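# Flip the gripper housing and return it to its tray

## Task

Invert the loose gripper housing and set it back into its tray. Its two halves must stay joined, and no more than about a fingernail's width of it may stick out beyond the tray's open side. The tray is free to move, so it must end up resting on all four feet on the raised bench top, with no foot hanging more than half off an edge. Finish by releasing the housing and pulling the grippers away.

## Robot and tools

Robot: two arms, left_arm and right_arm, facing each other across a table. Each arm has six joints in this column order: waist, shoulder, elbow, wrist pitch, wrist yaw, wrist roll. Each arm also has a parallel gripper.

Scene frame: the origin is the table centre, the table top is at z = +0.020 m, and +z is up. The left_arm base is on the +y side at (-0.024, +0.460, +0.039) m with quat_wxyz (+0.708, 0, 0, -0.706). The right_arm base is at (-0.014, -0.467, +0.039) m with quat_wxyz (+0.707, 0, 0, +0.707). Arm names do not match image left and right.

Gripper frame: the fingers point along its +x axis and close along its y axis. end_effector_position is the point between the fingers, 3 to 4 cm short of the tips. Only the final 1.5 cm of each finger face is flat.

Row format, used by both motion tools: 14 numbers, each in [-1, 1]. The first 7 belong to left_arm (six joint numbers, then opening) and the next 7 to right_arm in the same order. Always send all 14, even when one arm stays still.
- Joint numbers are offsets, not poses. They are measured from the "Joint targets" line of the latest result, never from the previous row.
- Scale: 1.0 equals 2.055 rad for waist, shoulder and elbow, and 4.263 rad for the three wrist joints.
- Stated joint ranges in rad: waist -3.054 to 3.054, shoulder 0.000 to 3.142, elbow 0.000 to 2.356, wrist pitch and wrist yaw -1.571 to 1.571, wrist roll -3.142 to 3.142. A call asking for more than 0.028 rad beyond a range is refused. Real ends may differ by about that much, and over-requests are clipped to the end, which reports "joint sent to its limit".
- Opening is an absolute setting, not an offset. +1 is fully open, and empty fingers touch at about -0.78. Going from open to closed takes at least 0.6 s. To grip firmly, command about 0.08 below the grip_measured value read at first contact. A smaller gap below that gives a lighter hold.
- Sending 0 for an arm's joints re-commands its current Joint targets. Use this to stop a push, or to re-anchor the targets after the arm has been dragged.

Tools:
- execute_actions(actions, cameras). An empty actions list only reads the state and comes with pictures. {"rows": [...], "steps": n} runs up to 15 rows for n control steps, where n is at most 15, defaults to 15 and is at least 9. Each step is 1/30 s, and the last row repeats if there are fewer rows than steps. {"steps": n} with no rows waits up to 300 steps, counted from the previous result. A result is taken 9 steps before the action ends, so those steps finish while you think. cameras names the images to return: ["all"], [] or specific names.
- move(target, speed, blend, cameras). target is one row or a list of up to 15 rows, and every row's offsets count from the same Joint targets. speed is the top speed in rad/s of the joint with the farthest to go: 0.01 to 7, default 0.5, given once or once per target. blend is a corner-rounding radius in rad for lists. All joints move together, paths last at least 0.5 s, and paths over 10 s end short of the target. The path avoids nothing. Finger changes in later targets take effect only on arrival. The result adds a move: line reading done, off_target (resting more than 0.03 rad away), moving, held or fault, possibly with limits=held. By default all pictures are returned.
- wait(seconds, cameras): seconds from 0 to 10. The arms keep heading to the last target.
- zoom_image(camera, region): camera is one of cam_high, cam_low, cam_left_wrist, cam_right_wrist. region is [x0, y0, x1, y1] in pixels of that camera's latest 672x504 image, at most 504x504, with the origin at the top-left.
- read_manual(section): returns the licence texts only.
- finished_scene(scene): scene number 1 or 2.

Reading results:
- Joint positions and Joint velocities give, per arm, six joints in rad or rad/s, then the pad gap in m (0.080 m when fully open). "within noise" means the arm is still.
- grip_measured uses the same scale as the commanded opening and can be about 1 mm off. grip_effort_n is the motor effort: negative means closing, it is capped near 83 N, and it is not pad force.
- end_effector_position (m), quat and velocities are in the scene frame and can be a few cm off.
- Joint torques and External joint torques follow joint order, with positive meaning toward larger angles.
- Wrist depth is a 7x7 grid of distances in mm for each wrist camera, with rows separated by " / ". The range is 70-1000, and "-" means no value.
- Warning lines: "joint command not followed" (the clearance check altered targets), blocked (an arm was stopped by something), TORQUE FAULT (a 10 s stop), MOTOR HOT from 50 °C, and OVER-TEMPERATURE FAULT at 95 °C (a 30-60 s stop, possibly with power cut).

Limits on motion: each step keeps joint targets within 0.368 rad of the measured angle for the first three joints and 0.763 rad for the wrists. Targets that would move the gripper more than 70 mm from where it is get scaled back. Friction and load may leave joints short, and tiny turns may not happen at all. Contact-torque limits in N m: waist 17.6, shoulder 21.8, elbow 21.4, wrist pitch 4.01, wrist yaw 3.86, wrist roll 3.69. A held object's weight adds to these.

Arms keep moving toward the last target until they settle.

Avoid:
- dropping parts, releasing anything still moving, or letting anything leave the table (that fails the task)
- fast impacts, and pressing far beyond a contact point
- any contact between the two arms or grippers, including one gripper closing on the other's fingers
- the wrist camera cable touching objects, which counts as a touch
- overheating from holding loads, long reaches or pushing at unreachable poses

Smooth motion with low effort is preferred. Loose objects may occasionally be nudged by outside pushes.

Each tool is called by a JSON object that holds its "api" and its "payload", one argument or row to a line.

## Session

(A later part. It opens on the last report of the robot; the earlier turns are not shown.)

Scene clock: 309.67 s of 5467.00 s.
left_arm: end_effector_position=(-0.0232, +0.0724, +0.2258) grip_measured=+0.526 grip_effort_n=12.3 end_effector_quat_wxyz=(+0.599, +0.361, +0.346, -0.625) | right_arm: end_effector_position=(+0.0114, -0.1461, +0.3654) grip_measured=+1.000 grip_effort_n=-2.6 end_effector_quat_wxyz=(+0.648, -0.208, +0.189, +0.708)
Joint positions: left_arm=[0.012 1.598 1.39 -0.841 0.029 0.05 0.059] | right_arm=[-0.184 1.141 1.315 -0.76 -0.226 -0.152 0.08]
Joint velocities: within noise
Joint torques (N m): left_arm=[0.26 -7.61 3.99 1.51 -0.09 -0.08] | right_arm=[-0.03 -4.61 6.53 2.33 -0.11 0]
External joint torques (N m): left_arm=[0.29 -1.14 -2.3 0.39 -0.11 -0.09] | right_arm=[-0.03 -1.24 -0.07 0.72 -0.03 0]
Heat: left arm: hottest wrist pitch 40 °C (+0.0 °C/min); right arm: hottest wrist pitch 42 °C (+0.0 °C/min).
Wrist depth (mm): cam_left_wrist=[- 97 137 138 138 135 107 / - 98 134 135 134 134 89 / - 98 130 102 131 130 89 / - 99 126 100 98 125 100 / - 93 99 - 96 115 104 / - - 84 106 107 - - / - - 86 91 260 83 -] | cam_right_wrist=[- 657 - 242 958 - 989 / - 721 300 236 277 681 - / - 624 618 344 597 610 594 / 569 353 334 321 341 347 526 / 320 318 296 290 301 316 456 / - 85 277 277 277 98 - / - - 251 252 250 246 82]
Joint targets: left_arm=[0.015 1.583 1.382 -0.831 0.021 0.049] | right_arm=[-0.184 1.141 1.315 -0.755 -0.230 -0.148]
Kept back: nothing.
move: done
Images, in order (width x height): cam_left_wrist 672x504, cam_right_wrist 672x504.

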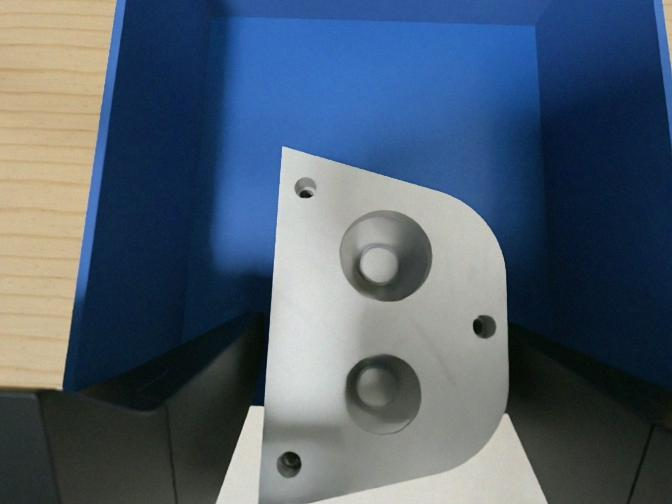

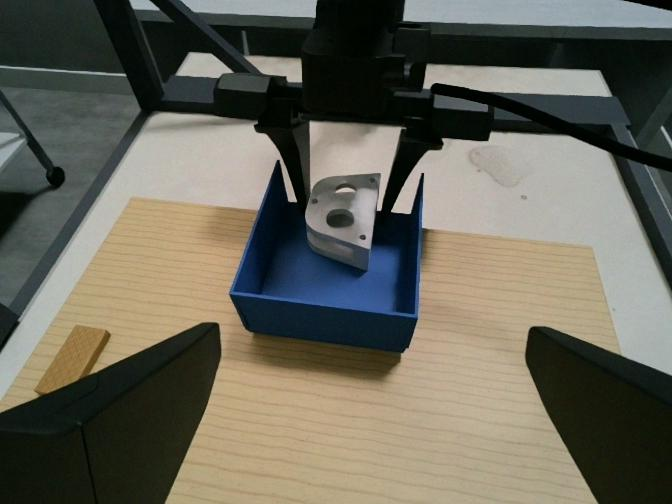

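{"api": "execute_actions", "payload": {
  "actions": [
    {"rows": [[0,0,0,0,0,0,0.520,0,0,0,0,0,0,1.0],[0,0,0,0,0,0,0.511,0,0,0,0,0,0,1.0],[0,0,0,0,0,0,0.502,0,0,0,0,0,0,1.0],[0,0,0,0,0,0,0.493,0,0,0,0,0,0,1.0],[0,0,0,0,0,0,0.484,0,0,0,0,0,0,1.0],[0,0,0,0,0,0,0.476,0,0,0,0,0,0,1.0],[0,0,0,0,0,0,0.468,0,0,0,0,0,0,1.0],[0,0,0,0,0,0,0.460,0,0,0,0,0,0,1.0],[0,0,0,0,0,0,0.453,0,0,0,0,0,0,1.0],[0,0,0,0,0,0,0.446,0,0,0,0,0,0,1.0],[0,0,0,0,0,0,0.440,0,0,0,0,0,0,1.0],[0,0,0,0,0,0,0.434,0,0,0,0,0,0,1.0],[0,0,0,0,0,0,0.428,0,0,0,0,0,0,1.0],[0,0,0,0,0,0,0.423,0,0,0,0,0,0,1.0],[0,0,0,0,0,0,0.418,0,0,0,0,0,0,1.0]], "steps": 15}
  ],
  "cameras": []
}}

{"api": "execute_actions", "payload": {
  "actions": [
    {"rows": [[0,0,0,0,0,0,0.414,0,0,0,0,0,0,1.0],[0,0,0,0,0,0,0.410,0,0,0,0,0,0,1.0],[0,0,0,0,0,0,0.406,0,0,0,0,0,0,1.0],[0,0,0,0,0,0,0.402,0,0,0,0,0,0,1.0],[0,0,0,0,0,0,0.398,0,0,0,0,0,0,1.0],[0,0,0,0,0,0,0.394,0,0,0,0,0,0,1.0],[0,0,0,0,0,0,0.390,0,0,0,0,0,0,1.0],[0,0,0,0,0,0,0.387,0,0,0,0,0,0,1.0],[0,0,0,0,0,0,0.384,0,0,0,0,0,0,1.0],[0,0,0,0,0,0,0.381,0,0,0,0,0,0,1.0],[0,0,0,0,0,0,0.378,0,0,0,0,0,0,1.0],[0,0,0,0,0,0,0.375,0,0,0,0,0,0,1.0],[0,0,0,0,0,0,0.372,0,0,0,0,0,0,1.0],[0,0,0,0,0,0,0.369,0,0,0,0,0,0,1.0],[0,0,0,0,0,0,0.366,0,0,0,0,0,0,1.0]], "steps": 15}
  ],
  "cameras": []
}}

{"api": "execute_actions", "payload": {
  "actions": [
    {"rows": [[0,0,0,0,0,0,0.363,0,0,0,0,0,0,1.0],[0,0,0,0,0,0,0.360,0,0,0,0,0,0,1.0],[0,0,0,0,0,0,0.357,0,0,0,0,0,0,1.0],[0,0,0,0,0,0,0.354,0,0,0,0,0,0,1.0],[0,0,0,0,0,0,0.351,0,0,0,0,0,0,1.0],[0,0,0,0,0,0,0.348,0,0,0,0,0,0,1.0],[0,0,0,0,0,0,0.345,0,0,0,0,0,0,1.0],[0,0,0,0,0,0,0.342,0,0,0,0,0,0,1.0],[0,0,0,0,0,0,0.339,0,0,0,0,0,0,1.0],[0,0,0,0,0,0,0.336,0,0,0,0,0,0,1.0],[0,0,0,0,0,0,0.333,0,0,0,0,0,0,1.0],[0,0,0,0,0,0,0.330,0,0,0,0,0,0,1.0],[0,0,0,0,0,0,0.327,0,0,0,0,0,0,1.0],[0,0,0,0,0,0,0.324,0,0,0,0,0,0,1.0],[0,0,0,0,0,0,0.321,0,0,0,0,0,0,1.0]], "steps": 15}
  ],
  "cameras": []
}}

{"api": "wait", "payload": {
  "seconds": 0.5,
  "cameras": ["cam_left_wrist", "cam_right_wrist"]
}}

{"api": "zoom_image", "payload": {
  "camera": "cam_left_wrist",
  "region": [220, 130, 540, 504]
}}

{"api": "zoom_image", "payload": {
  "camera": "cam_right_wrist",
  "region": [260, 140, 430, 300]
}}

Scene clock: 312.50 s of 5467.00 s.
left_arm: end_effector_position=(-0.0232, +0.0724, +0.2258) grip_measured=+0.498 grip_effort_n=-22.1 end_effector_quat_wxyz=(+0.599, +0.361, +0.346, -0.625) end_effector_velocity=(+0.000, +0.005, -0.006) end_effector_angular_velocity=(+0.032, +0.010, +0.005) | right_arm: end_effector_position=(+0.0114, -0.1461, +0.3654) grip_measured=+1.000 grip_effort_n=-2.6 end_effector_quat_wxyz=(+0.648, -0.208, +0.189, +0.708)
Joint positions: left_arm=[0.012 1.598 1.39 -0.841 0.029 0.05 0.057] | right_arm=[-0.184 1.141 1.315 -0.76 -0.226 -0.152 0.08]
Joint velocities: left_arm=[0.002 0.002 -0.007 -0.022 0.007 -0.007 -0.011] | right_arm=[within noise]
Joint torques (N m): left_arm=[0.24 -7.63 3.98 1.49 -0.08 -0.08] | right_arm=[-0.03 -4.61 6.54 2.33 -0.11 -0.01]
External joint torques (N m): left_arm=[0.27 -1.3 -2.19 0.4 -0.1 -0.08] | right_arm=[-0.03 -1.21 -0.1 0.71 -0.02 -0.01]
Heat: left arm: hottest wrist pitch 39 °C (-1.0 °C/min); right arm: hottest wrist pitch 42 °C (+0.0 °C/min).
Wrist depth (mm): cam_left_wrist=[- 96 137 138 138 135 108 / - 98 134 134 134 135 89 / - 98 129 102 131 130 89 / - 99 126 99 98 124 100 / - 93 96 - 96 115 104 / - - 83 106 106 - - / - - 86 90 259 82 -] | cam_right_wrist=[- 658 - 242 967 995 - / - 719 300 237 277 681 - / - 620 614 343 593 610 576 / 564 350 333 325 340 347 527 / 320 318 298 290 303 315 456 / - 85 278 277 277 98 - / - - 252 251 251 246 82]
Joint targets: left_arm=[0.015 1.583 1.382 -0.831 0.021 0.049] | right_arm=[-0.184 1.141 1.315 -0.755 -0.230 -0.148]
Steps of this call (1-79: nothing new was sent; 80-85: this action's first 6). Readings (joint positions of left_arm | right_arm):
80: [0.012 1.598 1.390 -0.841 0.029 0.050] | [-0.184 1.141 1.315 -0.760 -0.226 -0.152]
81: [0.012 1.598 1.390 -0.841 0.029 0.050] | [-0.184 1.141 1.315 -0.760 -0.226 -0.152]
83: [0.012 1.598 1.390 -0.841 0.029 0.050] | [-0.184 1.141 1.315 -0.760 -0.226 -0.152]
85: the state above
No camera images: "cameras" was empty.

Scene clock: 313.00 s of 5467.00 s.
left_arm: end_effector_position=(-0.0232, +0.0724, +0.2258) grip_measured=+0.408 grip_effort_n=-22.1 end_effector_quat_wxyz=(+0.599, +0.361, +0.346, -0.625) end_effector_velocity=(+0.002, +0.002, +0.001) end_effector_angular_velocity=(+0.003, -0.015, +0.015) | right_arm: end_effector_position=(+0.0114, -0.1461, +0.3654) grip_measured=+1.000 grip_effort_n=-3.0 end_effector_quat_wxyz=(+0.648, -0.208, +0.189, +0.708)
Joint positions: left_arm=[0.012 1.598 1.39 -0.841 0.029 0.05 0.053] | right_arm=[-0.184 1.141 1.315 -0.76 -0.226 -0.152 0.08]
Joint velocities: left_arm=[-0.002 -0.007 -0.002 -0.007 -0.022 -0.007 -0.006] | right_arm=[within noise]
Joint torques (N m): left_arm=[0.24 -7.63 4 1.5 -0.08 -0.09] | right_arm=[-0.03 -4.63 6.53 2.33 -0.11 -0.01]
External joint torques (N m): left_arm=[0.23 -1.2 -2.27 0.39 -0.09 -0.09] | right_arm=[-0.03 -1.26 -0.06 0.72 -0.03 -0.01]
Heat: left arm: hottest wrist pitch 39 °C (-1.0 °C/min); right arm: hottest wrist pitch 42 °C (+0.0 °C/min).
Wrist depth (mm): cam_left_wrist=[- 97 137 138 138 135 108 / - 98 134 134 135 134 89 / - 98 130 102 131 129 89 / - 99 126 100 98 125 100 / - 94 96 - 96 116 104 / - - 84 106 106 - - / - - 86 90 259 83 -] | cam_right_wrist=[- 658 - 242 962 997 - / - 723 301 236 279 672 - / - 617 619 343 594 614 579 / 564 352 333 325 339 348 529 / 319 319 295 290 301 316 458 / - 85 277 278 276 98 - / - - 252 251 250 246 82]
Joint targets: left_arm=[0.015 1.583 1.382 -0.831 0.021 0.049] | right_arm=[-0.184 1.141 1.315 -0.755 -0.230 -0.148]
Steps of this call (1-9: your previous action's last 9; 10-15: this action's first 6). Readings (joint positions of left_arm | right_arm):
10: [0.012 1.598 1.390 -0.841 0.029 0.050] | [-0.184 1.141 1.315 -0.760 -0.226 -0.152]
11: [0.012 1.598 1.390 -0.841 0.029 0.050] | [-0.184 1.141 1.315 -0.760 -0.226 -0.152]
13: [0.012 1.598 1.390 -0.841 0.029 0.050] | [-0.184 1.141 1.315 -0.760 -0.226 -0.152]
15: the state above
No camera images: "cameras" was empty.

Scene clock: 313.50 s of 5467.00 s.
left_arm: end_effector_position=(-0.0232, +0.0724, +0.2258) grip_measured=+0.364 grip_effort_n=-50.5 end_effector_quat_wxyz=(+0.599, +0.361, +0.346, -0.625) end_effector_velocity=(+0.002, +0.001, +0.001) end_effector_angular_velocity=(+0.003, -0.015, +0.015) | right_arm: end_effector_position=(+0.0114, -0.1461, +0.3654) grip_measured=+1.000 grip_effort_n=-2.6 end_effector_quat_wxyz=(+0.648, -0.208, +0.189, +0.708)
Joint positions: left_arm=[0.012 1.598 1.39 -0.841 0.029 0.05 0.051] | right_arm=[-0.184 1.141 1.315 -0.76 -0.226 -0.152 0.08]
Joint velocities: left_arm=[-0.002 -0.002 0.002 -0.007 -0.022 -0.007 -0.003] | right_arm=[within noise]
Joint torques (N m): left_arm=[0.24 -7.59 3.99 1.5 -0.08 -0.08] | right_arm=[-0.04 -4.62 6.53 2.33 -0.11 -0.01]
External joint torques (N m): left_arm=[0.27 -1.2 -2.22 0.4 -0.11 -0.08] | right_arm=[-0.03 -1.17 -0.16 0.7 -0.03 -0.01]
Heat: left arm: hottest wrist pitch 39 °C (-1.0 °C/min); right arm: hottest wrist pitch 42 °C (+0.0 °C/min).
Wrist depth (mm): cam_left_wrist=[- 97 137 138 138 135 103 / - 97 134 134 135 134 89 / - 98 130 102 131 130 89 / - 99 126 101 98 125 100 / - 93 95 - 96 115 104 / - - 81 106 - - - / - - 85 90 257 - -] | cam_right_wrist=[- 653 998 241 953 987 990 / - 719 300 237 277 681 - / - 619 619 345 592 610 590 / 566 351 333 323 341 350 529 / 318 318 297 291 301 314 459 / - 85 279 277 277 98 - / - - 252 251 249 246 82]
Joint targets: left_arm=[0.015 1.583 1.382 -0.831 0.021 0.049] | right_arm=[-0.184 1.141 1.315 -0.755 -0.230 -0.148]
Steps of this call (1-9: your previous action's last 9; 10-15: this action's first 6). Readings (joint positions of left_arm | right_arm):
10: [0.012 1.598 1.390 -0.841 0.029 0.050] | [-0.184 1.141 1.315 -0.760 -0.226 -0.152]
11: [0.012 1.598 1.390 -0.841 0.029 0.050] | [-0.184 1.141 1.315 -0.760 -0.226 -0.152]
13: [0.012 1.598 1.390 -0.841 0.029 0.050] | [-0.184 1.141 1.315 -0.760 -0.226 -0.152]
15: the state above
No camera images: "cameras" was empty.

Scene clock: 314.30 s of 5467.00 s.
left_arm: end_effector_position=(-0.0230, +0.0724, +0.2259) grip_measured=+0.346 grip_effort_n=-83.5 end_effector_quat_wxyz=(+0.600, +0.361, +0.345, -0.625) | right_arm: end_effector_position=(+0.0114, -0.1461, +0.3654) grip_measured=+1.000 grip_effort_n=-3.0 end_effector_quat_wxyz=(+0.648, -0.208, +0.189, +0.708)
Joint positions: left_arm=[0.012 1.597 1.39 -0.841 0.027 0.05 0.051] | right_arm=[-0.184 1.141 1.315 -0.76 -0.226 -0.152 0.08]
Joint velocities: within noise
Joint torques (N m): left_arm=[0.24 -7.58 4 1.5 -0.08 -0.09] | right_arm=[-0.04 -4.61 6.55 2.33 -0.11 0]
External joint torques (N m): left_arm=[0.22 -1.23 -2.23 0.38 -0.09 -0.09] | right_arm=[-0.03 -1.22 -0.06 0.72 -0.02 -0.01]
Heat: left arm: hottest wrist pitch 39 °C (-1.0 °C/min); right arm: hottest wrist pitch 42 °C (+0.0 °C/min).
Wrist depth (mm): cam_left_wrist=[- 97 137 138 138 135 108 / - 97 134 134 135 134 89 / - 98 130 102 131 129 89 / - 99 126 101 99 126 100 / - 93 95 - 96 115 103 / - - 81 106 - - - / - - 84 91 260 - -] | cam_right_wrist=[- 657 - 241 946 996 987 / - 718 301 237 277 675 - / - 619 617 343 593 612 589 / 568 352 334 323 341 347 527 / 320 318 295 290 301 314 457 / - 85 277 277 276 98 - / - - 253 251 250 246 82]
Joint targets: left_arm=[0.015 1.582 1.382 -0.831 0.021 0.049] | right_arm=[-0.184 1.141 1.315 -0.755 -0.230 -0.148]
Steps of this call (1-9: your previous action's last 9; 10-15: toward your last target; 16-24: nothing new was sent). Readings (joint positions of left_arm | right_arm):
1: [0.012 1.598 1.390 -0.841 0.027 0.050] | [-0.184 1.141 1.315 -0.760 -0.226 -0.152]
2: [0.012 1.598 1.390 -0.841 0.027 0.050] | [-0.184 1.141 1.315 -0.760 -0.226 -0.152]
4: [0.012 1.598 1.390 -0.841 0.027 0.050] | [-0.184 1.141 1.315 -0.760 -0.226 -0.152]
8: [0.012 1.597 1.390 -0.841 0.027 0.050] | [-0.184 1.141 1.315 -0.760 -0.226 -0.152]
24: the state above
All arms were judged still, so your last target was given up. Each gripper or tool keeps its last command.
Images, in order (width x height): cam_left_wrist 672x504, cam_right_wrist 672x504.

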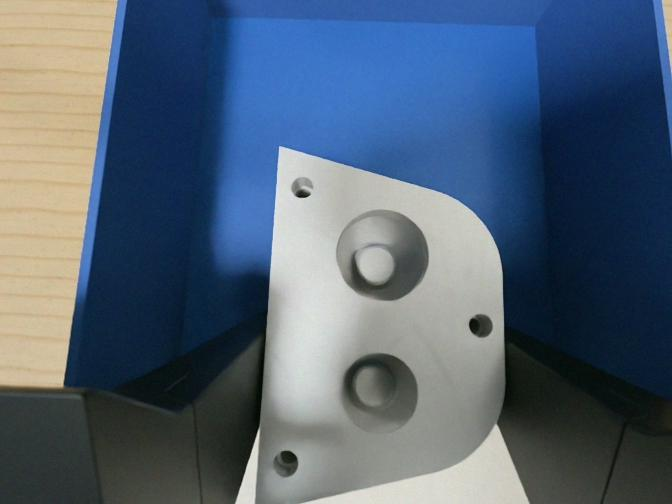

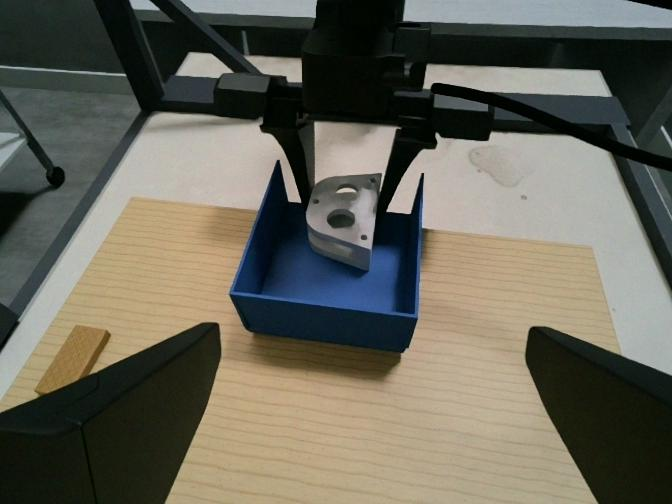

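Scaled by 1.348 from the camera's 672x504 image, which has a finer 960x720 frame.

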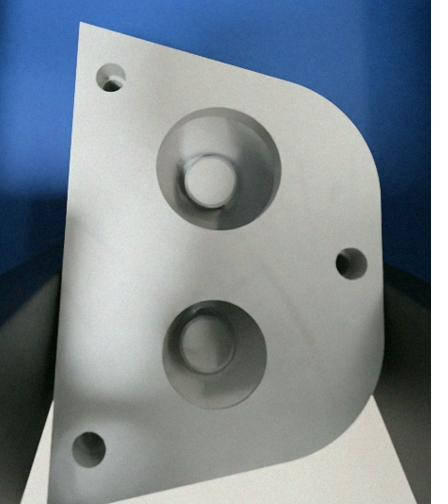

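Scaled by 2.965 from the camera's 672x504 image, which has a finer 960x720 frame.

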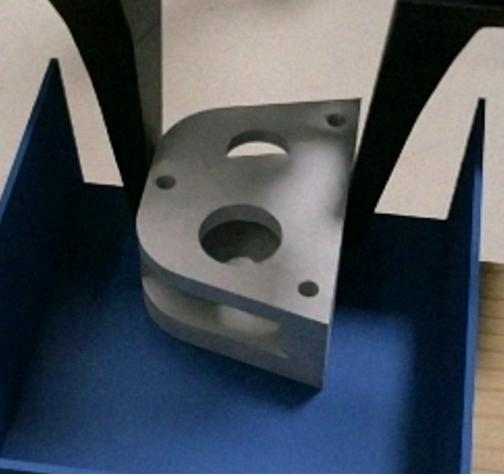

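{"api": "move", "payload": {
  "target": [0, 0.0078, 0.0182, -0.00532, 0, 0, 0.321, 0, 0, 0, 0, 0, 0, 1.0],
  "speed": 0.06,
  "cameras": ["cam_left_wrist", "cam_right_wrist"]
}}

{"api": "zoom_image", "payload": {
  "camera": "cam_right_wrist",
  "region": [260, 140, 430, 300]
}}

Scene clock: 318.33 s of 5467.00 s.
left_arm: end_effector_position=(-0.0230, +0.0728, +0.2290) grip_measured=+0.346 grip_effort_n=-83.5 end_effector_quat_wxyz=(+0.599, +0.362, +0.346, -0.625) | right_arm: end_effector_position=(+0.0114, -0.1461, +0.3654) grip_measured=+1.000 grip_effort_n=-3.0 end_effector_quat_wxyz=(+0.648, -0.208, +0.189, +0.708)
Joint positions: left_arm=[0.012 1.597 1.403 -0.855 0.027 0.05 0.051] | right_arm=[-0.184 1.141 1.315 -0.76 -0.226 -0.152 0.08]
Joint velocities: within noise
Joint torques (N m): left_arm=[0.25 -5.83 6.38 1.01 -0.08 -0.08] | right_arm=[-0.03 -4.61 6.54 2.33 -0.11 0]
External joint torques (N m): left_arm=[0.18 0.57 0.14 -0.09 -0.08 -0.08] | right_arm=[-0.03 -1.21 -0.12 0.7 -0.02 -0.01]
Heat: left arm: hottest wrist pitch 39 °C (-1.0 °C/min); right arm: hottest wrist pitch 42 °C (+0.0 °C/min).
Wrist depth (mm): cam_left_wrist=[156 97 141 141 141 136 114 / - 98 137 137 138 137 90 / - 93 132 102 134 132 89 / - 99 129 101 98 128 100 / - 99 95 - 96 116 87 / - - 81 106 - - - / - - 85 91 91 - -] | cam_right_wrist=[- 653 - 232 966 990 977 / - 723 296 299 287 681 - / - 621 618 340 596 613 594 / 566 351 334 323 341 347 528 / 319 318 296 290 303 315 457 / - 85 278 278 277 98 - / - - 252 251 251 246 82]
Joint targets: left_arm=[0.015 1.599 1.419 -0.854 0.021 0.049] | right_arm=[-0.184 1.141 1.315 -0.755 -0.230 -0.148]
Kept back: nothing.
move: done
Images, in order (width x height): cam_left_wrist 672x504, cam_right_wrist 672x504.

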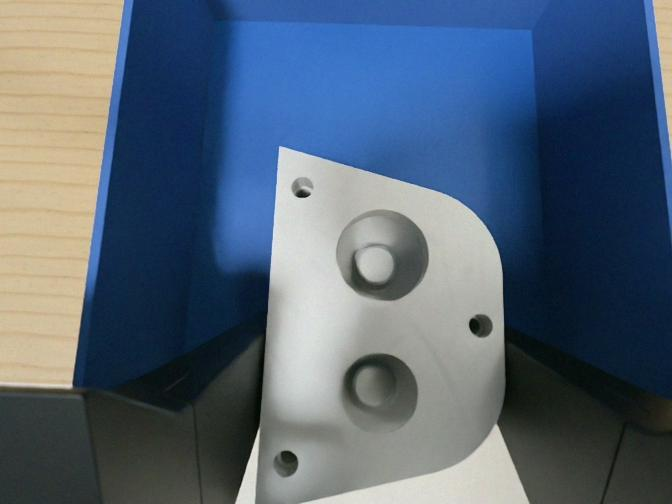

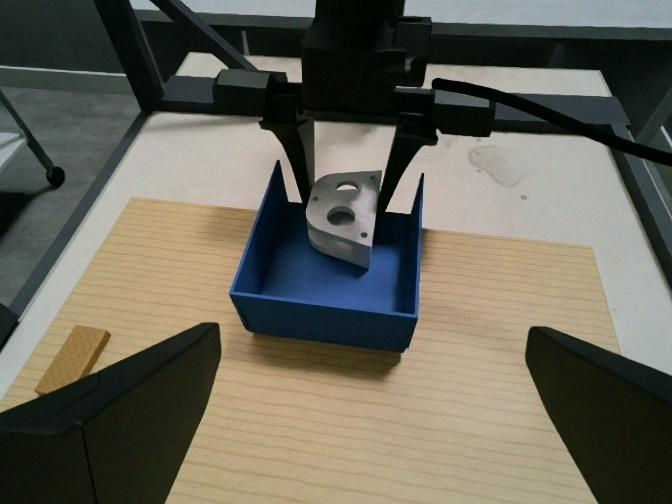

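Scaled by 2.965 from the camera's 672x504 image, which has a finer 960x720 frame.

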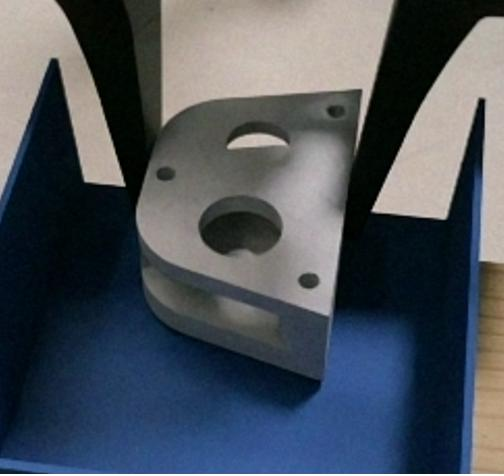

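{"api": "move", "payload": {
  "target": [-0.0051, 0.0515, 0.0536, -0.0019, 0, 0, 0.321, 0, 0, 0, 0, 0, 0, 1.0],
  "speed": 0.08
}}

{"api": "zoom_image", "payload": {
  "camera": "cam_right_wrist",
  "region": [230, 140, 430, 320]
}}

Scene clock: 320.93 s of 5467.00 s.
left_arm: end_effector_position=(-0.0246, +0.0465, +0.2294) grip_measured=+0.346 grip_effort_n=-83.5 end_effector_quat_wxyz=(+0.598, +0.362, +0.345, -0.626) | right_arm: end_effector_position=(+0.0114, -0.1461, +0.3654) grip_measured=+1.000 grip_effort_n=-2.6 end_effector_quat_wxyz=(+0.648, -0.208, +0.189, +0.708)
Joint positions: left_arm=[0.007 1.697 1.512 -0.864 0.027 0.05 0.051] | right_arm=[-0.184 1.141 1.315 -0.76 -0.226 -0.152 0.08]
Joint velocities: within noise
Joint torques (N m): left_arm=[-0.19 -5.9 6.38 1.01 -0.08 -0.08] | right_arm=[-0.04 -4.62 6.54 2.33 -0.11 0]
External joint torques (N m): left_arm=[-0.21 1.26 0.13 -0.1 -0.09 -0.08] | right_arm=[-0.04 -1.25 -0.09 0.71 -0.02 -0.01]
Heat: left arm: hottest wrist pitch 39 °C (-1.0 °C/min); right arm: hottest wrist pitch 42 °C (+0.0 °C/min).
Wrist depth (mm): cam_left_wrist=[156 100 117 110 105 109 103 / - 95 135 136 135 132 - / - 95 131 102 133 131 108 / - 110 128 101 99 127 107 / - 96 96 - 96 118 93 / - - 81 106 - - - / - - 85 91 116 85 -] | cam_right_wrist=[- 662 - 237 954 - 974 / - 718 274 206 278 672 - / - 616 602 600 578 596 590 / 569 353 333 311 340 347 527 / 320 319 296 291 301 315 456 / - 85 278 277 277 98 - / - - 252 251 251 246 82]
Joint targets: left_arm=[0.005 1.704 1.529 -0.862 0.021 0.049] | right_arm=[-0.184 1.141 1.315 -0.755 -0.230 -0.148]
Kept back: nothing.
move: done

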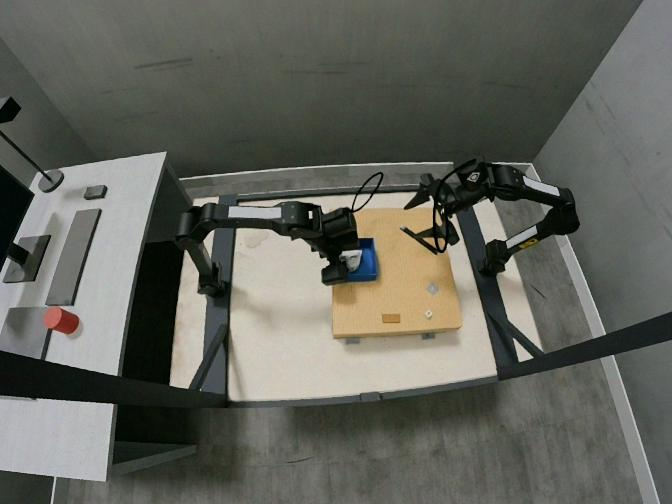

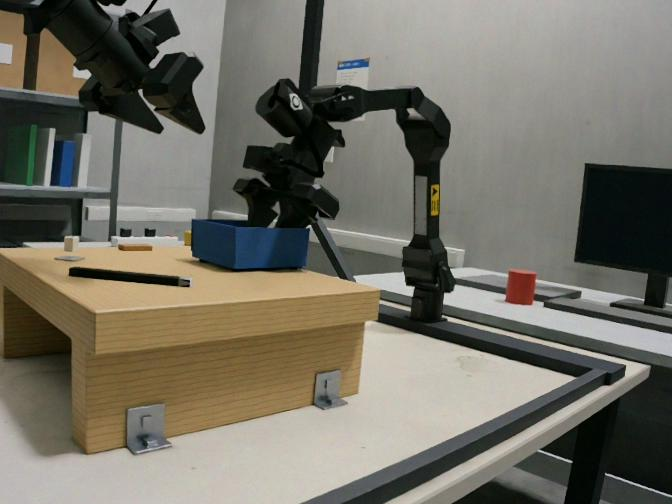

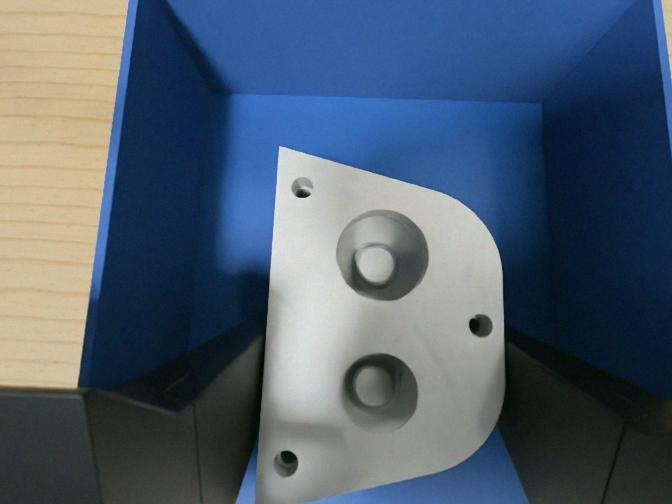

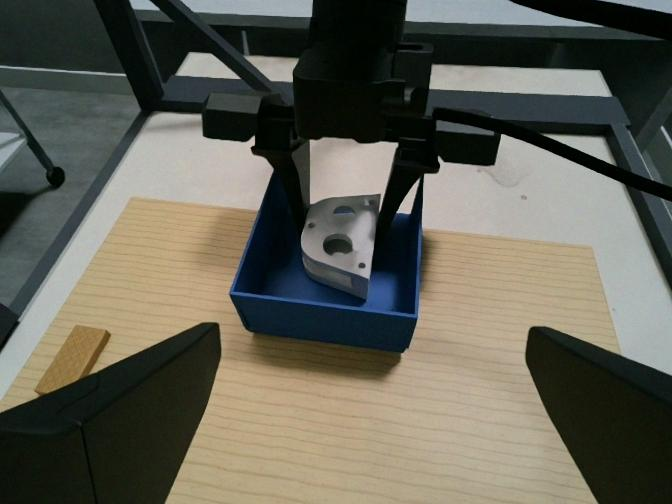

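Scaled by 2.520 from the camera's 672x504 image, which has a finer 960x720 frame.

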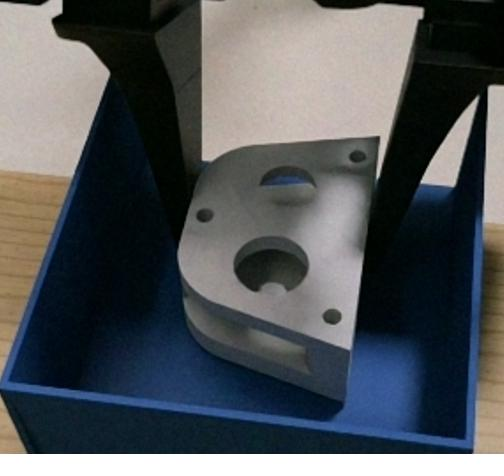

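{"api": "move", "payload": {
  "target": [
    [0, 0.0111, 0.0120, -0.0004, 0, 0, 0.321, 0, 0, 0, 0, 0, 0, 1.0],
    [0, 0.0111, -0.0077, 0.0047, 0, 0, 0.321, 0, 0, 0, 0, 0, 0, 1.0]
  ],
  "speed": 0.06,
  "cameras": ["cam_left_wrist", "cam_right_wrist"]
}}

{"api": "zoom_image", "payload": {
  "camera": "cam_right_wrist",
  "region": [230, 140, 430, 320]
}}

Scene clock: 323.10 s of 5467.00 s.
left_arm: end_effector_position=(-0.0246, +0.0397, +0.2265) grip_measured=+0.346 grip_effort_n=-83.5 end_effector_quat_wxyz=(+0.599, +0.361, +0.344, -0.627) | right_arm: end_effector_position=(+0.0114, -0.1461, +0.3654) grip_measured=+1.000 grip_effort_n=-3.0 end_effector_quat_wxyz=(+0.648, -0.208, +0.189, +0.708)
Joint positions: left_arm=[0.007 1.72 1.525 -0.85 0.027 0.05 0.051] | right_arm=[-0.184 1.141 1.315 -0.76 -0.226 -0.152 0.08]
Joint velocities: within noise
Joint torques (N m): left_arm=[-0.2 -6.05 3.66 1.4 -0.07 -0.08] | right_arm=[-0.04 -4.6 6.55 2.32 -0.11 0]
External joint torques (N m): left_arm=[-0.2 1.21 -2.54 0.3 -0.09 -0.08] | right_arm=[-0.05 -1.26 -0.05 0.71 -0.02 0]
Heat: left arm: hottest wrist pitch 39 °C (-1.0 °C/min); right arm: hottest wrist pitch 42 °C (+0.0 °C/min).
Wrist depth (mm): cam_left_wrist=[154 99 102 97 96 - - / - 94 132 129 129 121 - / - 95 130 103 131 130 108 / - 95 126 100 99 126 108 / - 96 95 - 96 122 93 / - - 81 106 - - - / - - 85 90 114 114 -] | cam_right_wrist=[- 659 995 238 995 - 967 / - 718 275 208 268 678 - / - 618 597 326 284 589 590 / 565 351 334 307 338 347 528 / 320 319 296 288 301 314 461 / - 85 277 278 276 98 - / - - 252 251 251 246 82]
Joint targets: left_arm=[0.005 1.727 1.513 -0.842 0.021 0.049] | right_arm=[-0.184 1.141 1.315 -0.755 -0.230 -0.148]
Kept back: nothing.
move: done
Images, in order (width x height): cam_left_wrist 672x504, cam_right_wrist 672x504.

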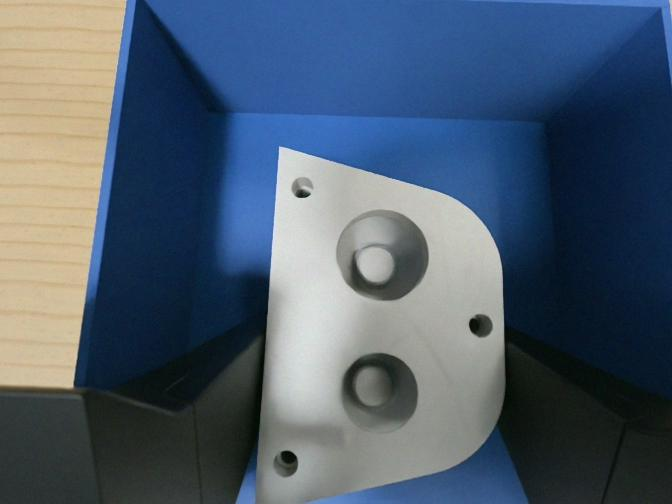

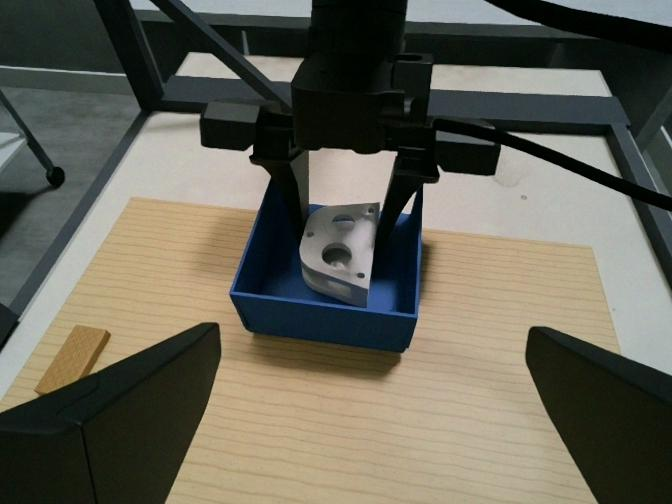

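Scaled by 2.520 from the camera's 672x504 image, which has a finer 960x720 frame.

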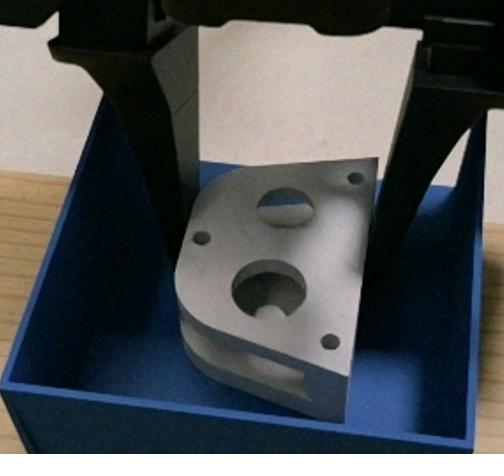

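{"api": "move", "payload": {
  "target": [0, 0, -0.0016, 0.0006, 0, 0, 0.321, 0, 0, 0, 0, 0, 0, 1.0],
  "speed": 0.05,
  "cameras": []
}}

{"api": "execute_actions", "payload": {
  "actions": [
    {"rows": [[0,0,0,0,0,0,0.326,0,0,0,0,0,0,1.0],[0,0,0,0,0,0,0.331,0,0,0,0,0,0,1.0],[0,0,0,0,0,0,0.335,0,0,0,0,0,0,1.0],[0,0,0,0,0,0,0.339,0,0,0,0,0,0,1.0],[0,0,0,0,0,0,0.343,0,0,0,0,0,0,1.0],[0,0,0,0,0,0,0.347,0,0,0,0,0,0,1.0],[0,0,0,0,0,0,0.350,0,0,0,0,0,0,1.0],[0,0,0,0,0,0,0.353,0,0,0,0,0,0,1.0],[0,0,0,0,0,0,0.356,0,0,0,0,0,0,1.0],[0,0,0,0,0,0,0.359,0,0,0,0,0,0,1.0],[0,0,0,0,0,0,0.362,0,0,0,0,0,0,1.0],[0,0,0,0,0,0,0.366,0,0,0,0,0,0,1.0],[0,0,0,0,0,0,0.370,0,0,0,0,0,0,1.0],[0,0,0,0,0,0,0.374,0,0,0,0,0,0,1.0],[0,0,0,0,0,0,0.378,0,0,0,0,0,0,1.0]], "steps": 15}
  ],
  "cameras": []
}}

{"api": "execute_actions", "payload": {
  "actions": [
    {"rows": [[0,0,0,0,0,0,0.383,0,0,0,0,0,0,1.0],[0,0,0,0,0,0,0.388,0,0,0,0,0,0,1.0],[0,0,0,0,0,0,0.394,0,0,0,0,0,0,1.0],[0,0,0,0,0,0,0.400,0,0,0,0,0,0,1.0],[0,0,0,0,0,0,0.406,0,0,0,0,0,0,1.0],[0,0,0,0,0,0,0.413,0,0,0,0,0,0,1.0],[0,0,0,0,0,0,0.420,0,0,0,0,0,0,1.0],[0,0,0,0,0,0,0.427,0,0,0,0,0,0,1.0],[0,0,0,0,0,0,0.435,0,0,0,0,0,0,1.0],[0,0,0,0,0,0,0.443,0,0,0,0,0,0,1.0],[0,0,0,0,0,0,0.451,0,0,0,0,0,0,1.0],[0,0,0,0,0,0,0.460,0,0,0,0,0,0,1.0],[0,0,0,0,0,0,0.470,0,0,0,0,0,0,1.0],[0,0,0,0,0,0,0.480,0,0,0,0,0,0,1.0],[0,0,0,0,0,0,0.490,0,0,0,0,0,0,1.0]], "steps": 15}
  ],
  "cameras": []
}}

{"api": "wait", "payload": {
  "seconds": 0.5,
  "cameras": ["cam_left_wrist", "cam_right_wrist"]
}}

{"api": "zoom_image", "payload": {
  "camera": "cam_left_wrist",
  "region": [220, 130, 540, 504]
}}

{"api": "zoom_image", "payload": {
  "camera": "cam_right_wrist",
  "region": [230, 140, 430, 320]
}}

Scene clock: 326.20 s of 5467.00 s.
left_arm: end_effector_position=(-0.0246, +0.0395, +0.2262) grip_measured=+0.346 grip_effort_n=-83.5 end_effector_quat_wxyz=(+0.599, +0.361, +0.343, -0.627) | right_arm: end_effector_position=(+0.0114, -0.1461, +0.3654) grip_measured=+1.000 grip_effort_n=-2.6 end_effector_quat_wxyz=(+0.648, -0.208, +0.189, +0.708)
Joint positions: left_arm=[0.007 1.72 1.523 -0.847 0.027 0.05 0.051] | right_arm=[-0.184 1.141 1.315 -0.76 -0.226 -0.152 0.08]
Joint velocities: within noise
Joint torques (N m): left_arm=[-0.18 -6.05 3.55 1.42 -0.08 -0.08] | right_arm=[-0.04 -4.62 6.54 2.33 -0.11 0]
External joint torques (N m): left_arm=[-0.15 1.23 -2.63 0.34 -0.1 -0.08] | right_arm=[-0.05 -1.21 -0.12 0.7 -0.02 -0.01]
Heat: left arm: hottest wrist pitch 39 °C (-1.0 °C/min); right arm: hottest wrist pitch 42 °C (+0.0 °C/min).
Wrist depth (mm): cam_left_wrist=[155 99 102 97 100 - - / - 94 132 130 129 120 - / - 95 129 103 132 129 108 / - 95 126 100 99 126 107 / - 96 96 - 96 122 93 / - - 81 106 - - - / - - 85 91 114 114 -] | cam_right_wrist=[- 662 - 237 996 - 970 / - 718 274 208 268 681 - / - 622 602 325 284 590 592 / 570 350 334 307 340 348 528 / 319 318 295 286 301 314 459 / - 84 277 278 277 98 - / - - 251 251 251 246 82]
Joint targets: left_arm=[0.005 1.727 1.510 -0.839 0.021 0.049] | right_arm=[-0.184 1.141 1.315 -0.755 -0.230 -0.148]
Kept back: nothing.
move: done
No camera images: "cameras" was empty.

Scene clock: 326.40 s of 5467.00 s.
left_arm: end_effector_position=(-0.0246, +0.0395, +0.2262) grip_measured=+0.350 grip_effort_n=-46.7 end_effector_quat_wxyz=(+0.599, +0.361, +0.343, -0.627) end_effector_velocity=(+0.002, +0.004, -0.003) end_effector_angular_velocity=(+0.022, -0.010, +0.000) | right_arm: end_effector_position=(+0.0114, -0.1461, +0.3654) grip_measured=+1.000 grip_effort_n=-2.6 end_effector_quat_wxyz=(+0.648, -0.208, +0.189, +0.708)
Joint positions: left_arm=[0.007 1.72 1.523 -0.847 0.027 0.05 0.051] | right_arm=[-0.184 1.141 1.315 -0.76 -0.226 -0.152 0.08]
Joint velocities: left_arm=[0.002 0.002 0.002 -0.022 -0.007 0.007 0.003] | right_arm=[within noise]
Joint torques (N m): left_arm=[-0.19 -6.04 3.54 1.41 -0.07 -0.08] | right_arm=[-0.04 -4.62 6.54 2.33 -0.11 -0.01]
External joint torques (N m): left_arm=[-0.19 1.29 -2.7 0.31 -0.09 -0.09] | right_arm=[-0.02 -1.2 -0.15 0.69 -0.03 -0.01]
Heat: left arm: hottest wrist pitch 39 °C (-1.0 °C/min); right arm: hottest wrist pitch 42 °C (+0.0 °C/min).
Wrist depth (mm): cam_left_wrist=[154 99 102 97 99 - - / - 94 132 129 129 120 - / - 94 129 102 131 130 108 / - 95 126 100 99 126 108 / - 96 95 - 96 122 93 / - - 81 106 - - - / - - 84 90 114 114 -] | cam_right_wrist=[- 656 - 237 - - 989 / - 724 275 208 269 681 - / - 620 596 326 284 596 595 / 568 353 333 306 340 347 528 / 320 317 296 287 301 314 456 / - 85 277 277 277 98 - / - - 251 250 251 246 82]
Joint targets: left_arm=[0.005 1.727 1.510 -0.839 0.021 0.049] | right_arm=[-0.184 1.141 1.315 -0.755 -0.230 -0.148]
Steps of this call (1-6: this action's first 6). Readings (joint positions of left_arm | right_arm):
1: [0.007 1.720 1.523 -0.847 0.027 0.050] | [-0.184 1.141 1.315 -0.760 -0.226 -0.152]
2: [0.007 1.720 1.523 -0.847 0.027 0.050] | [-0.184 1.141 1.315 -0.760 -0.226 -0.152]
4: [0.007 1.720 1.523 -0.847 0.027 0.050] | [-0.184 1.141 1.315 -0.760 -0.226 -0.152]
6: the state above
No camera images: "cameras" was empty.

Scene clock: 326.90 s of 5467.00 s.
left_arm: end_effector_position=(-0.0246, +0.0399, +0.2246) grip_measured=+0.395 grip_effort_n=13.3 end_effector_quat_wxyz=(+0.598, +0.362, +0.344, -0.627) end_effector_velocity=(+0.000, +0.005, -0.017) end_effector_angular_velocity=(+0.042, +0.005, +0.020) | right_arm: end_effector_position=(+0.0114, -0.1461, +0.3654) grip_measured=+1.000 grip_effort_n=-2.6 end_effector_quat_wxyz=(+0.648, -0.208, +0.189, +0.708)
Joint positions: left_arm=[0.007 1.72 1.519 -0.845 0.027 0.05 0.053] | right_arm=[-0.184 1.141 1.315 -0.76 -0.226 -0.152 0.08]
Joint velocities: left_arm=[-0.002 0.007 -0.042 0.007 -0.007 -0.022 0.008] | right_arm=[within noise]
Joint torques (N m): left_arm=[-0.18 -6.22 4.22 1.35 -0.07 -0.08] | right_arm=[-0.03 -4.61 6.54 2.33 -0.11 0]
External joint torques (N m): left_arm=[-0.16 1.04 -2.02 0.25 -0.09 -0.08] | right_arm=[-0.04 -1.18 -0.16 0.69 -0.02 -0.01]
Heat: left arm: hottest wrist pitch 39 °C (-1.0 °C/min); right arm: hottest wrist pitch 42 °C (+0.0 °C/min).
Wrist depth (mm): cam_left_wrist=[- 99 102 97 96 - 99 / - 94 131 130 130 121 - / - 95 127 100 129 128 108 / - 90 124 103 97 123 107 / - 96 94 - 94 120 93 / - - 82 108 - - - / - - 85 - 113 86 -] | cam_right_wrist=[- 659 - 237 - - 942 / - 721 283 208 279 689 - / - 617 382 597 286 593 594 / 569 353 333 307 338 349 528 / 318 318 297 288 302 315 460 / - 85 278 276 276 98 - / - - 252 252 252 246 82]
Joint targets: left_arm=[0.005 1.727 1.510 -0.839 0.021 0.049] | right_arm=[-0.184 1.141 1.315 -0.755 -0.230 -0.148]
Steps of this call (1-9: your previous action's last 9; 10-15: this action's first 6). Readings (joint positions of left_arm | right_arm):
10: [0.007 1.720 1.523 -0.847 0.027 0.050] | [-0.184 1.141 1.315 -0.760 -0.226 -0.152]
11: [0.007 1.720 1.523 -0.847 0.027 0.050] | [-0.184 1.141 1.315 -0.760 -0.226 -0.152]
13: [0.007 1.720 1.522 -0.845 0.027 0.050] | [-0.184 1.141 1.315 -0.760 -0.226 -0.152]
15: the state above
No camera images: "cameras" was empty.

Scene clock: 327.70 s of 5467.00 s.
left_arm: end_effector_position=(-0.0246, +0.0401, +0.2239) grip_measured=+0.486 grip_effort_n=13.3 end_effector_quat_wxyz=(+0.598, +0.362, +0.345, -0.626) | right_arm: end_effector_position=(+0.0114, -0.1461, +0.3654) grip_measured=+1.000 grip_effort_n=-2.6 end_effector_quat_wxyz=(+0.648, -0.208, +0.189, +0.708)
Joint positions: left_arm=[0.007 1.721 1.518 -0.845 0.027 0.05 0.057] | right_arm=[-0.184 1.141 1.315 -0.76 -0.226 -0.152 0.08]
Joint velocities: within noise
Joint torques (N m): left_arm=[-0.19 -6.12 4.06 1.35 -0.07 -0.08] | right_arm=[-0.04 -4.61 6.54 2.33 -0.11 0]
External joint torques (N m): left_arm=[-0.19 1.21 -2.2 0.24 -0.09 -0.08] | right_arm=[-0.03 -1.22 -0.14 0.69 -0.03 -0.01]
Heat: left arm: hottest wrist pitch 39 °C (-1.0 °C/min); right arm: hottest wrist pitch 42 °C (+0.0 °C/min).
Wrist depth (mm): cam_left_wrist=[- 99 103 101 97 105 99 / - 88 128 128 129 129 - / - 94 126 97 126 126 108 / - 95 122 96 109 122 107 / - 96 92 - 92 118 93 / - - 82 102 89 - - / - - 85 - 111 111 -] | cam_right_wrist=[- 655 - 239 997 982 929 / - 718 286 208 283 681 774 / - 622 384 593 287 593 611 / 568 353 335 307 342 347 517 / 320 317 295 286 301 315 459 / - 85 277 277 276 98 - / - - 252 252 251 246 82]
Joint targets: left_arm=[0.005 1.727 1.510 -0.839 0.021 0.049] | right_arm=[-0.184 1.141 1.315 -0.755 -0.230 -0.148]
Steps of this call (1-9: your previous action's last 9; 10-15: toward your last target; 16-24: nothing new was sent). Readings (joint positions of left_arm | right_arm):
1: [0.007 1.721 1.518 -0.845 0.027 0.050] | [-0.184 1.141 1.315 -0.760 -0.226 -0.152]
2: [0.007 1.721 1.518 -0.845 0.027 0.050] | [-0.184 1.141 1.315 -0.760 -0.226 -0.152]
4: [0.007 1.721 1.518 -0.845 0.027 0.050] | [-0.184 1.141 1.315 -0.760 -0.226 -0.152]
8: [0.007 1.721 1.518 -0.845 0.027 0.050] | [-0.184 1.141 1.315 -0.760 -0.226 -0.152]
24: the state above
All arms were judged still, so your last target was given up. Each gripper or tool keeps its last command.
Images, in order (width x height): cam_left_wrist 672x504, cam_right_wrist 672x504.

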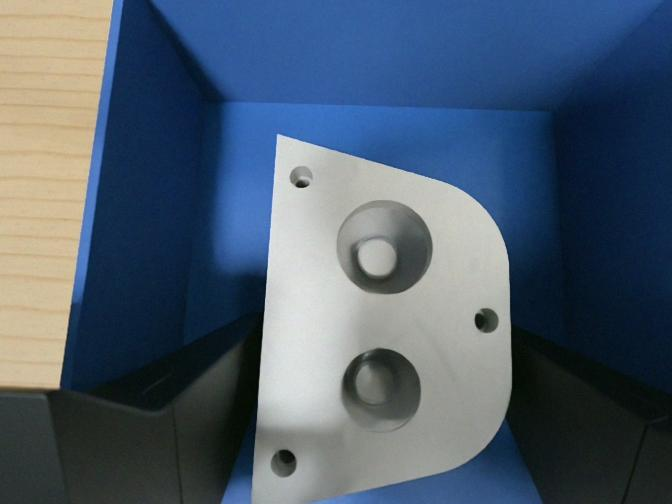

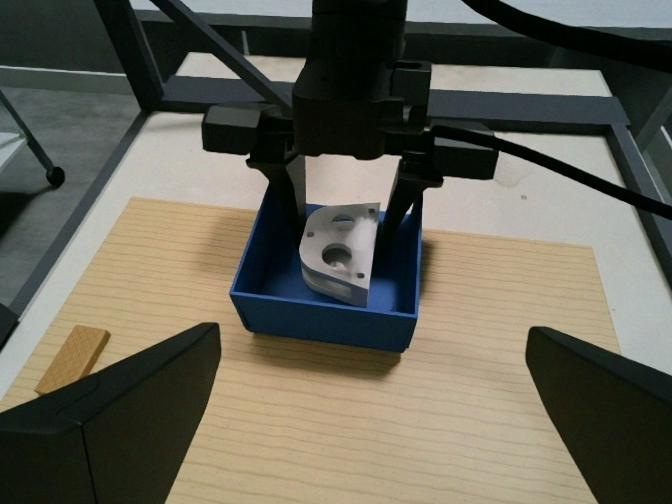

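Scaled by 1.348 from the camera's 672x504 image, which has a finer 960x720 frame.

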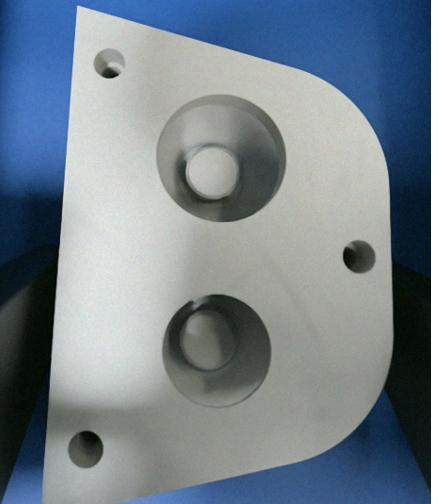

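Scaled by 2.520 from the camera's 672x504 image, which has a finer 960x720 frame.

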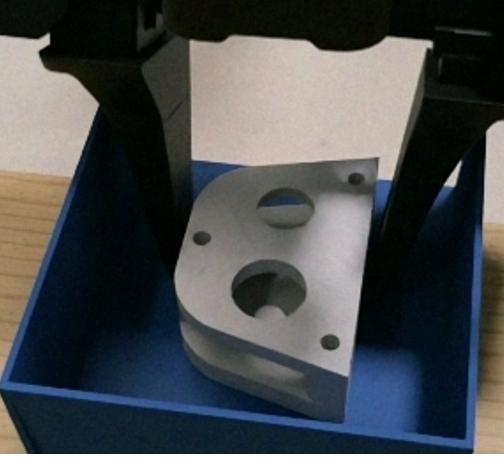

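{"api": "move", "payload": {
  "target": [
    [0, 0.0029, 0.0527, -0.0210, 0, 0, 0.49, 0, 0, 0, 0, 0, 0, 1.0],
    [0, 0.0185, 0.1501, -0.0604, 0, 0, 0.49, 0, 0, 0, 0, 0, 0, 1.0],
    [0.0133, -0.1128, 0.0527, -0.0789, 0.0070, 0.0094, 0.49, 0, 0, 0, 0, 0, 0, 1.0]
  ],
  "speed": [0.1, 0.25, 0.4],
  "blend": 0.01
}}

{"api": "zoom_image", "payload": {
  "camera": "cam_right_wrist",
  "region": [260, 170, 420, 340]
}}

{"api": "zoom_image", "payload": {
  "camera": "cam_left_wrist",
  "region": [180, 0, 500, 340]
}}

Scene clock: 332.87 s of 5467.00 s.
left_arm: end_effector_position=(-0.0204, +0.1142, +0.3052) grip_measured=+0.486 grip_effort_n=12.8 end_effector_quat_wxyz=(+0.592, +0.366, +0.345, -0.629) | right_arm: end_effector_position=(+0.0114, -0.1461, +0.3654) grip_measured=+1.000 grip_effort_n=-3.0 end_effector_quat_wxyz=(+0.648, -0.208, +0.189, +0.708)
Joint positions: left_arm=[0.029 1.506 1.626 -1.177 0.046 0.081 0.057] | right_arm=[-0.184 1.141 1.315 -0.76 -0.226 -0.152 0.08]
Joint velocities: within noise
Joint torques (N m): left_arm=[0.22 -6.17 3.8 1 0.09 0.23] | right_arm=[-0.04 -4.62 6.54 2.33 -0.11 0]
External joint torques (N m): left_arm=[0.22 -0.75 -2.12 -0.11 0.07 0.23] | right_arm=[-0.05 -1.26 -0.1 0.71 -0.03 -0.01]
Heat: left arm: hottest wrist pitch 39 °C (-1.0 °C/min); right arm: hottest wrist pitch 42 °C (+0.0 °C/min).
Wrist depth (mm): cam_left_wrist=[243 244 218 208 206 245 243 / 236 237 220 196 222 236 238 / 229 230 215 189 213 229 231 / 221 222 208 206 209 222 224 / 357 360 354 356 358 358 362 / - - 88 348 349 - - / - - 336 339 340 - -] | cam_right_wrist=[- 658 - 595 960 997 981 / - 711 701 682 684 686 - / - 623 621 616 618 607 610 / 568 353 334 308 341 349 531 / 320 318 295 287 301 315 456 / - 85 278 277 276 98 - / - - 251 251 251 247 82]
Joint targets: left_arm=[0.032 1.495 1.619 -1.175 0.051 0.089] | right_arm=[-0.184 1.141 1.315 -0.755 -0.230 -0.148]
Kept back: nothing.
move: done

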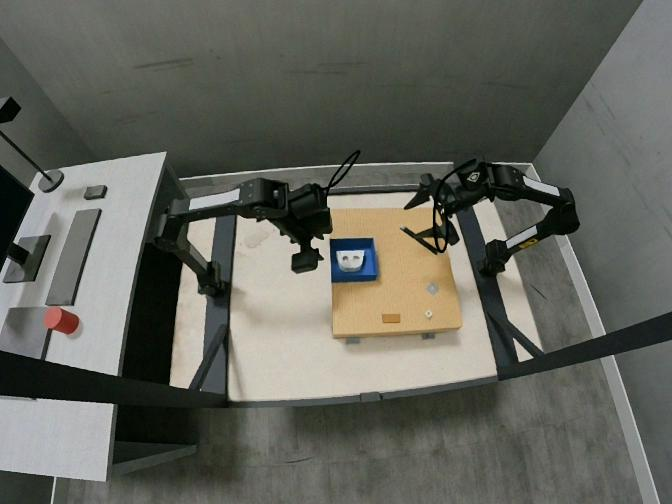

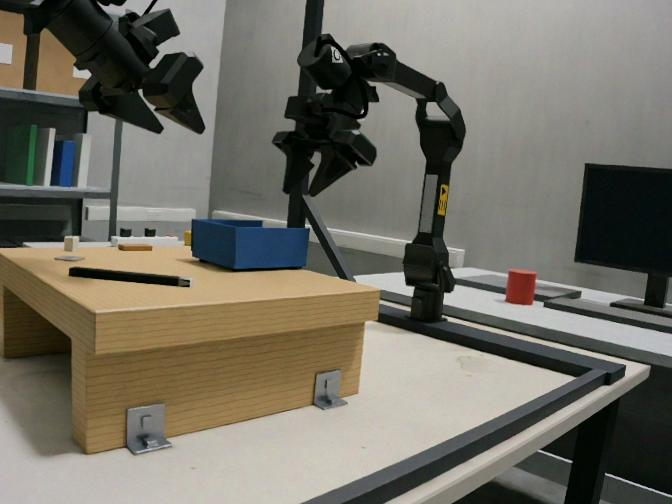

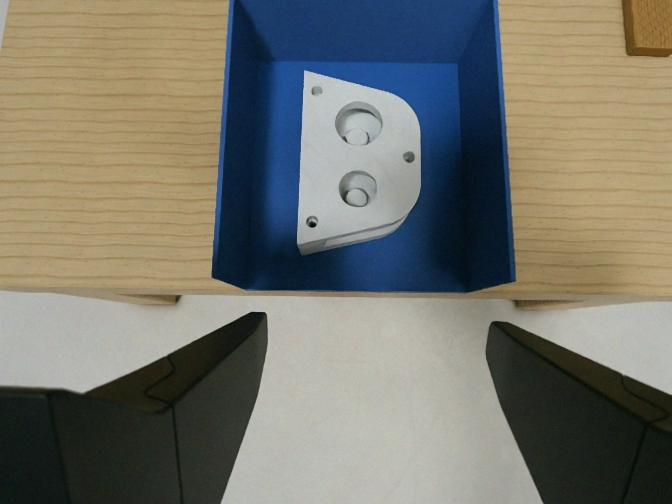

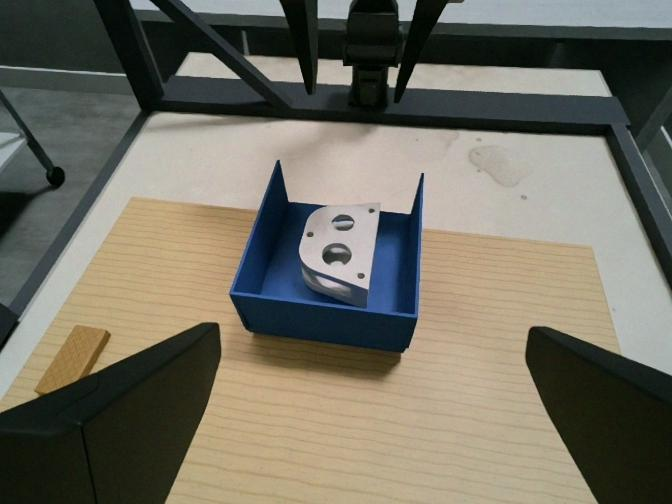

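Scaled by 2.965 from the camera's 672x504 image, which has a finer 960x720 frame.

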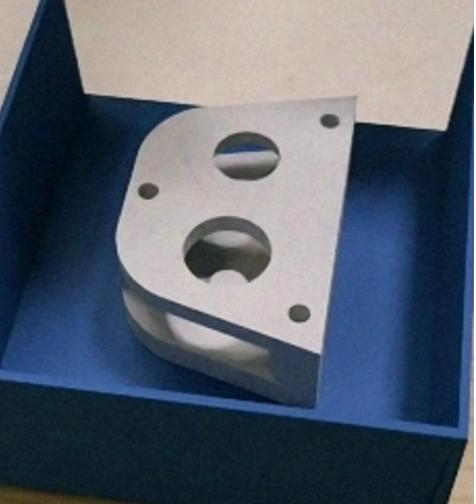

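Scaled by 1.482 from the camera's 672x504 image, which has a finer 960x720 frame.

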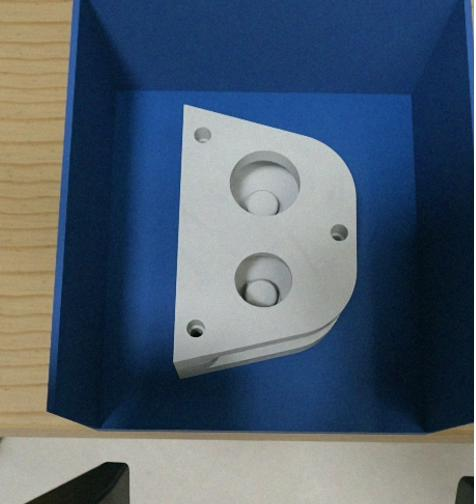

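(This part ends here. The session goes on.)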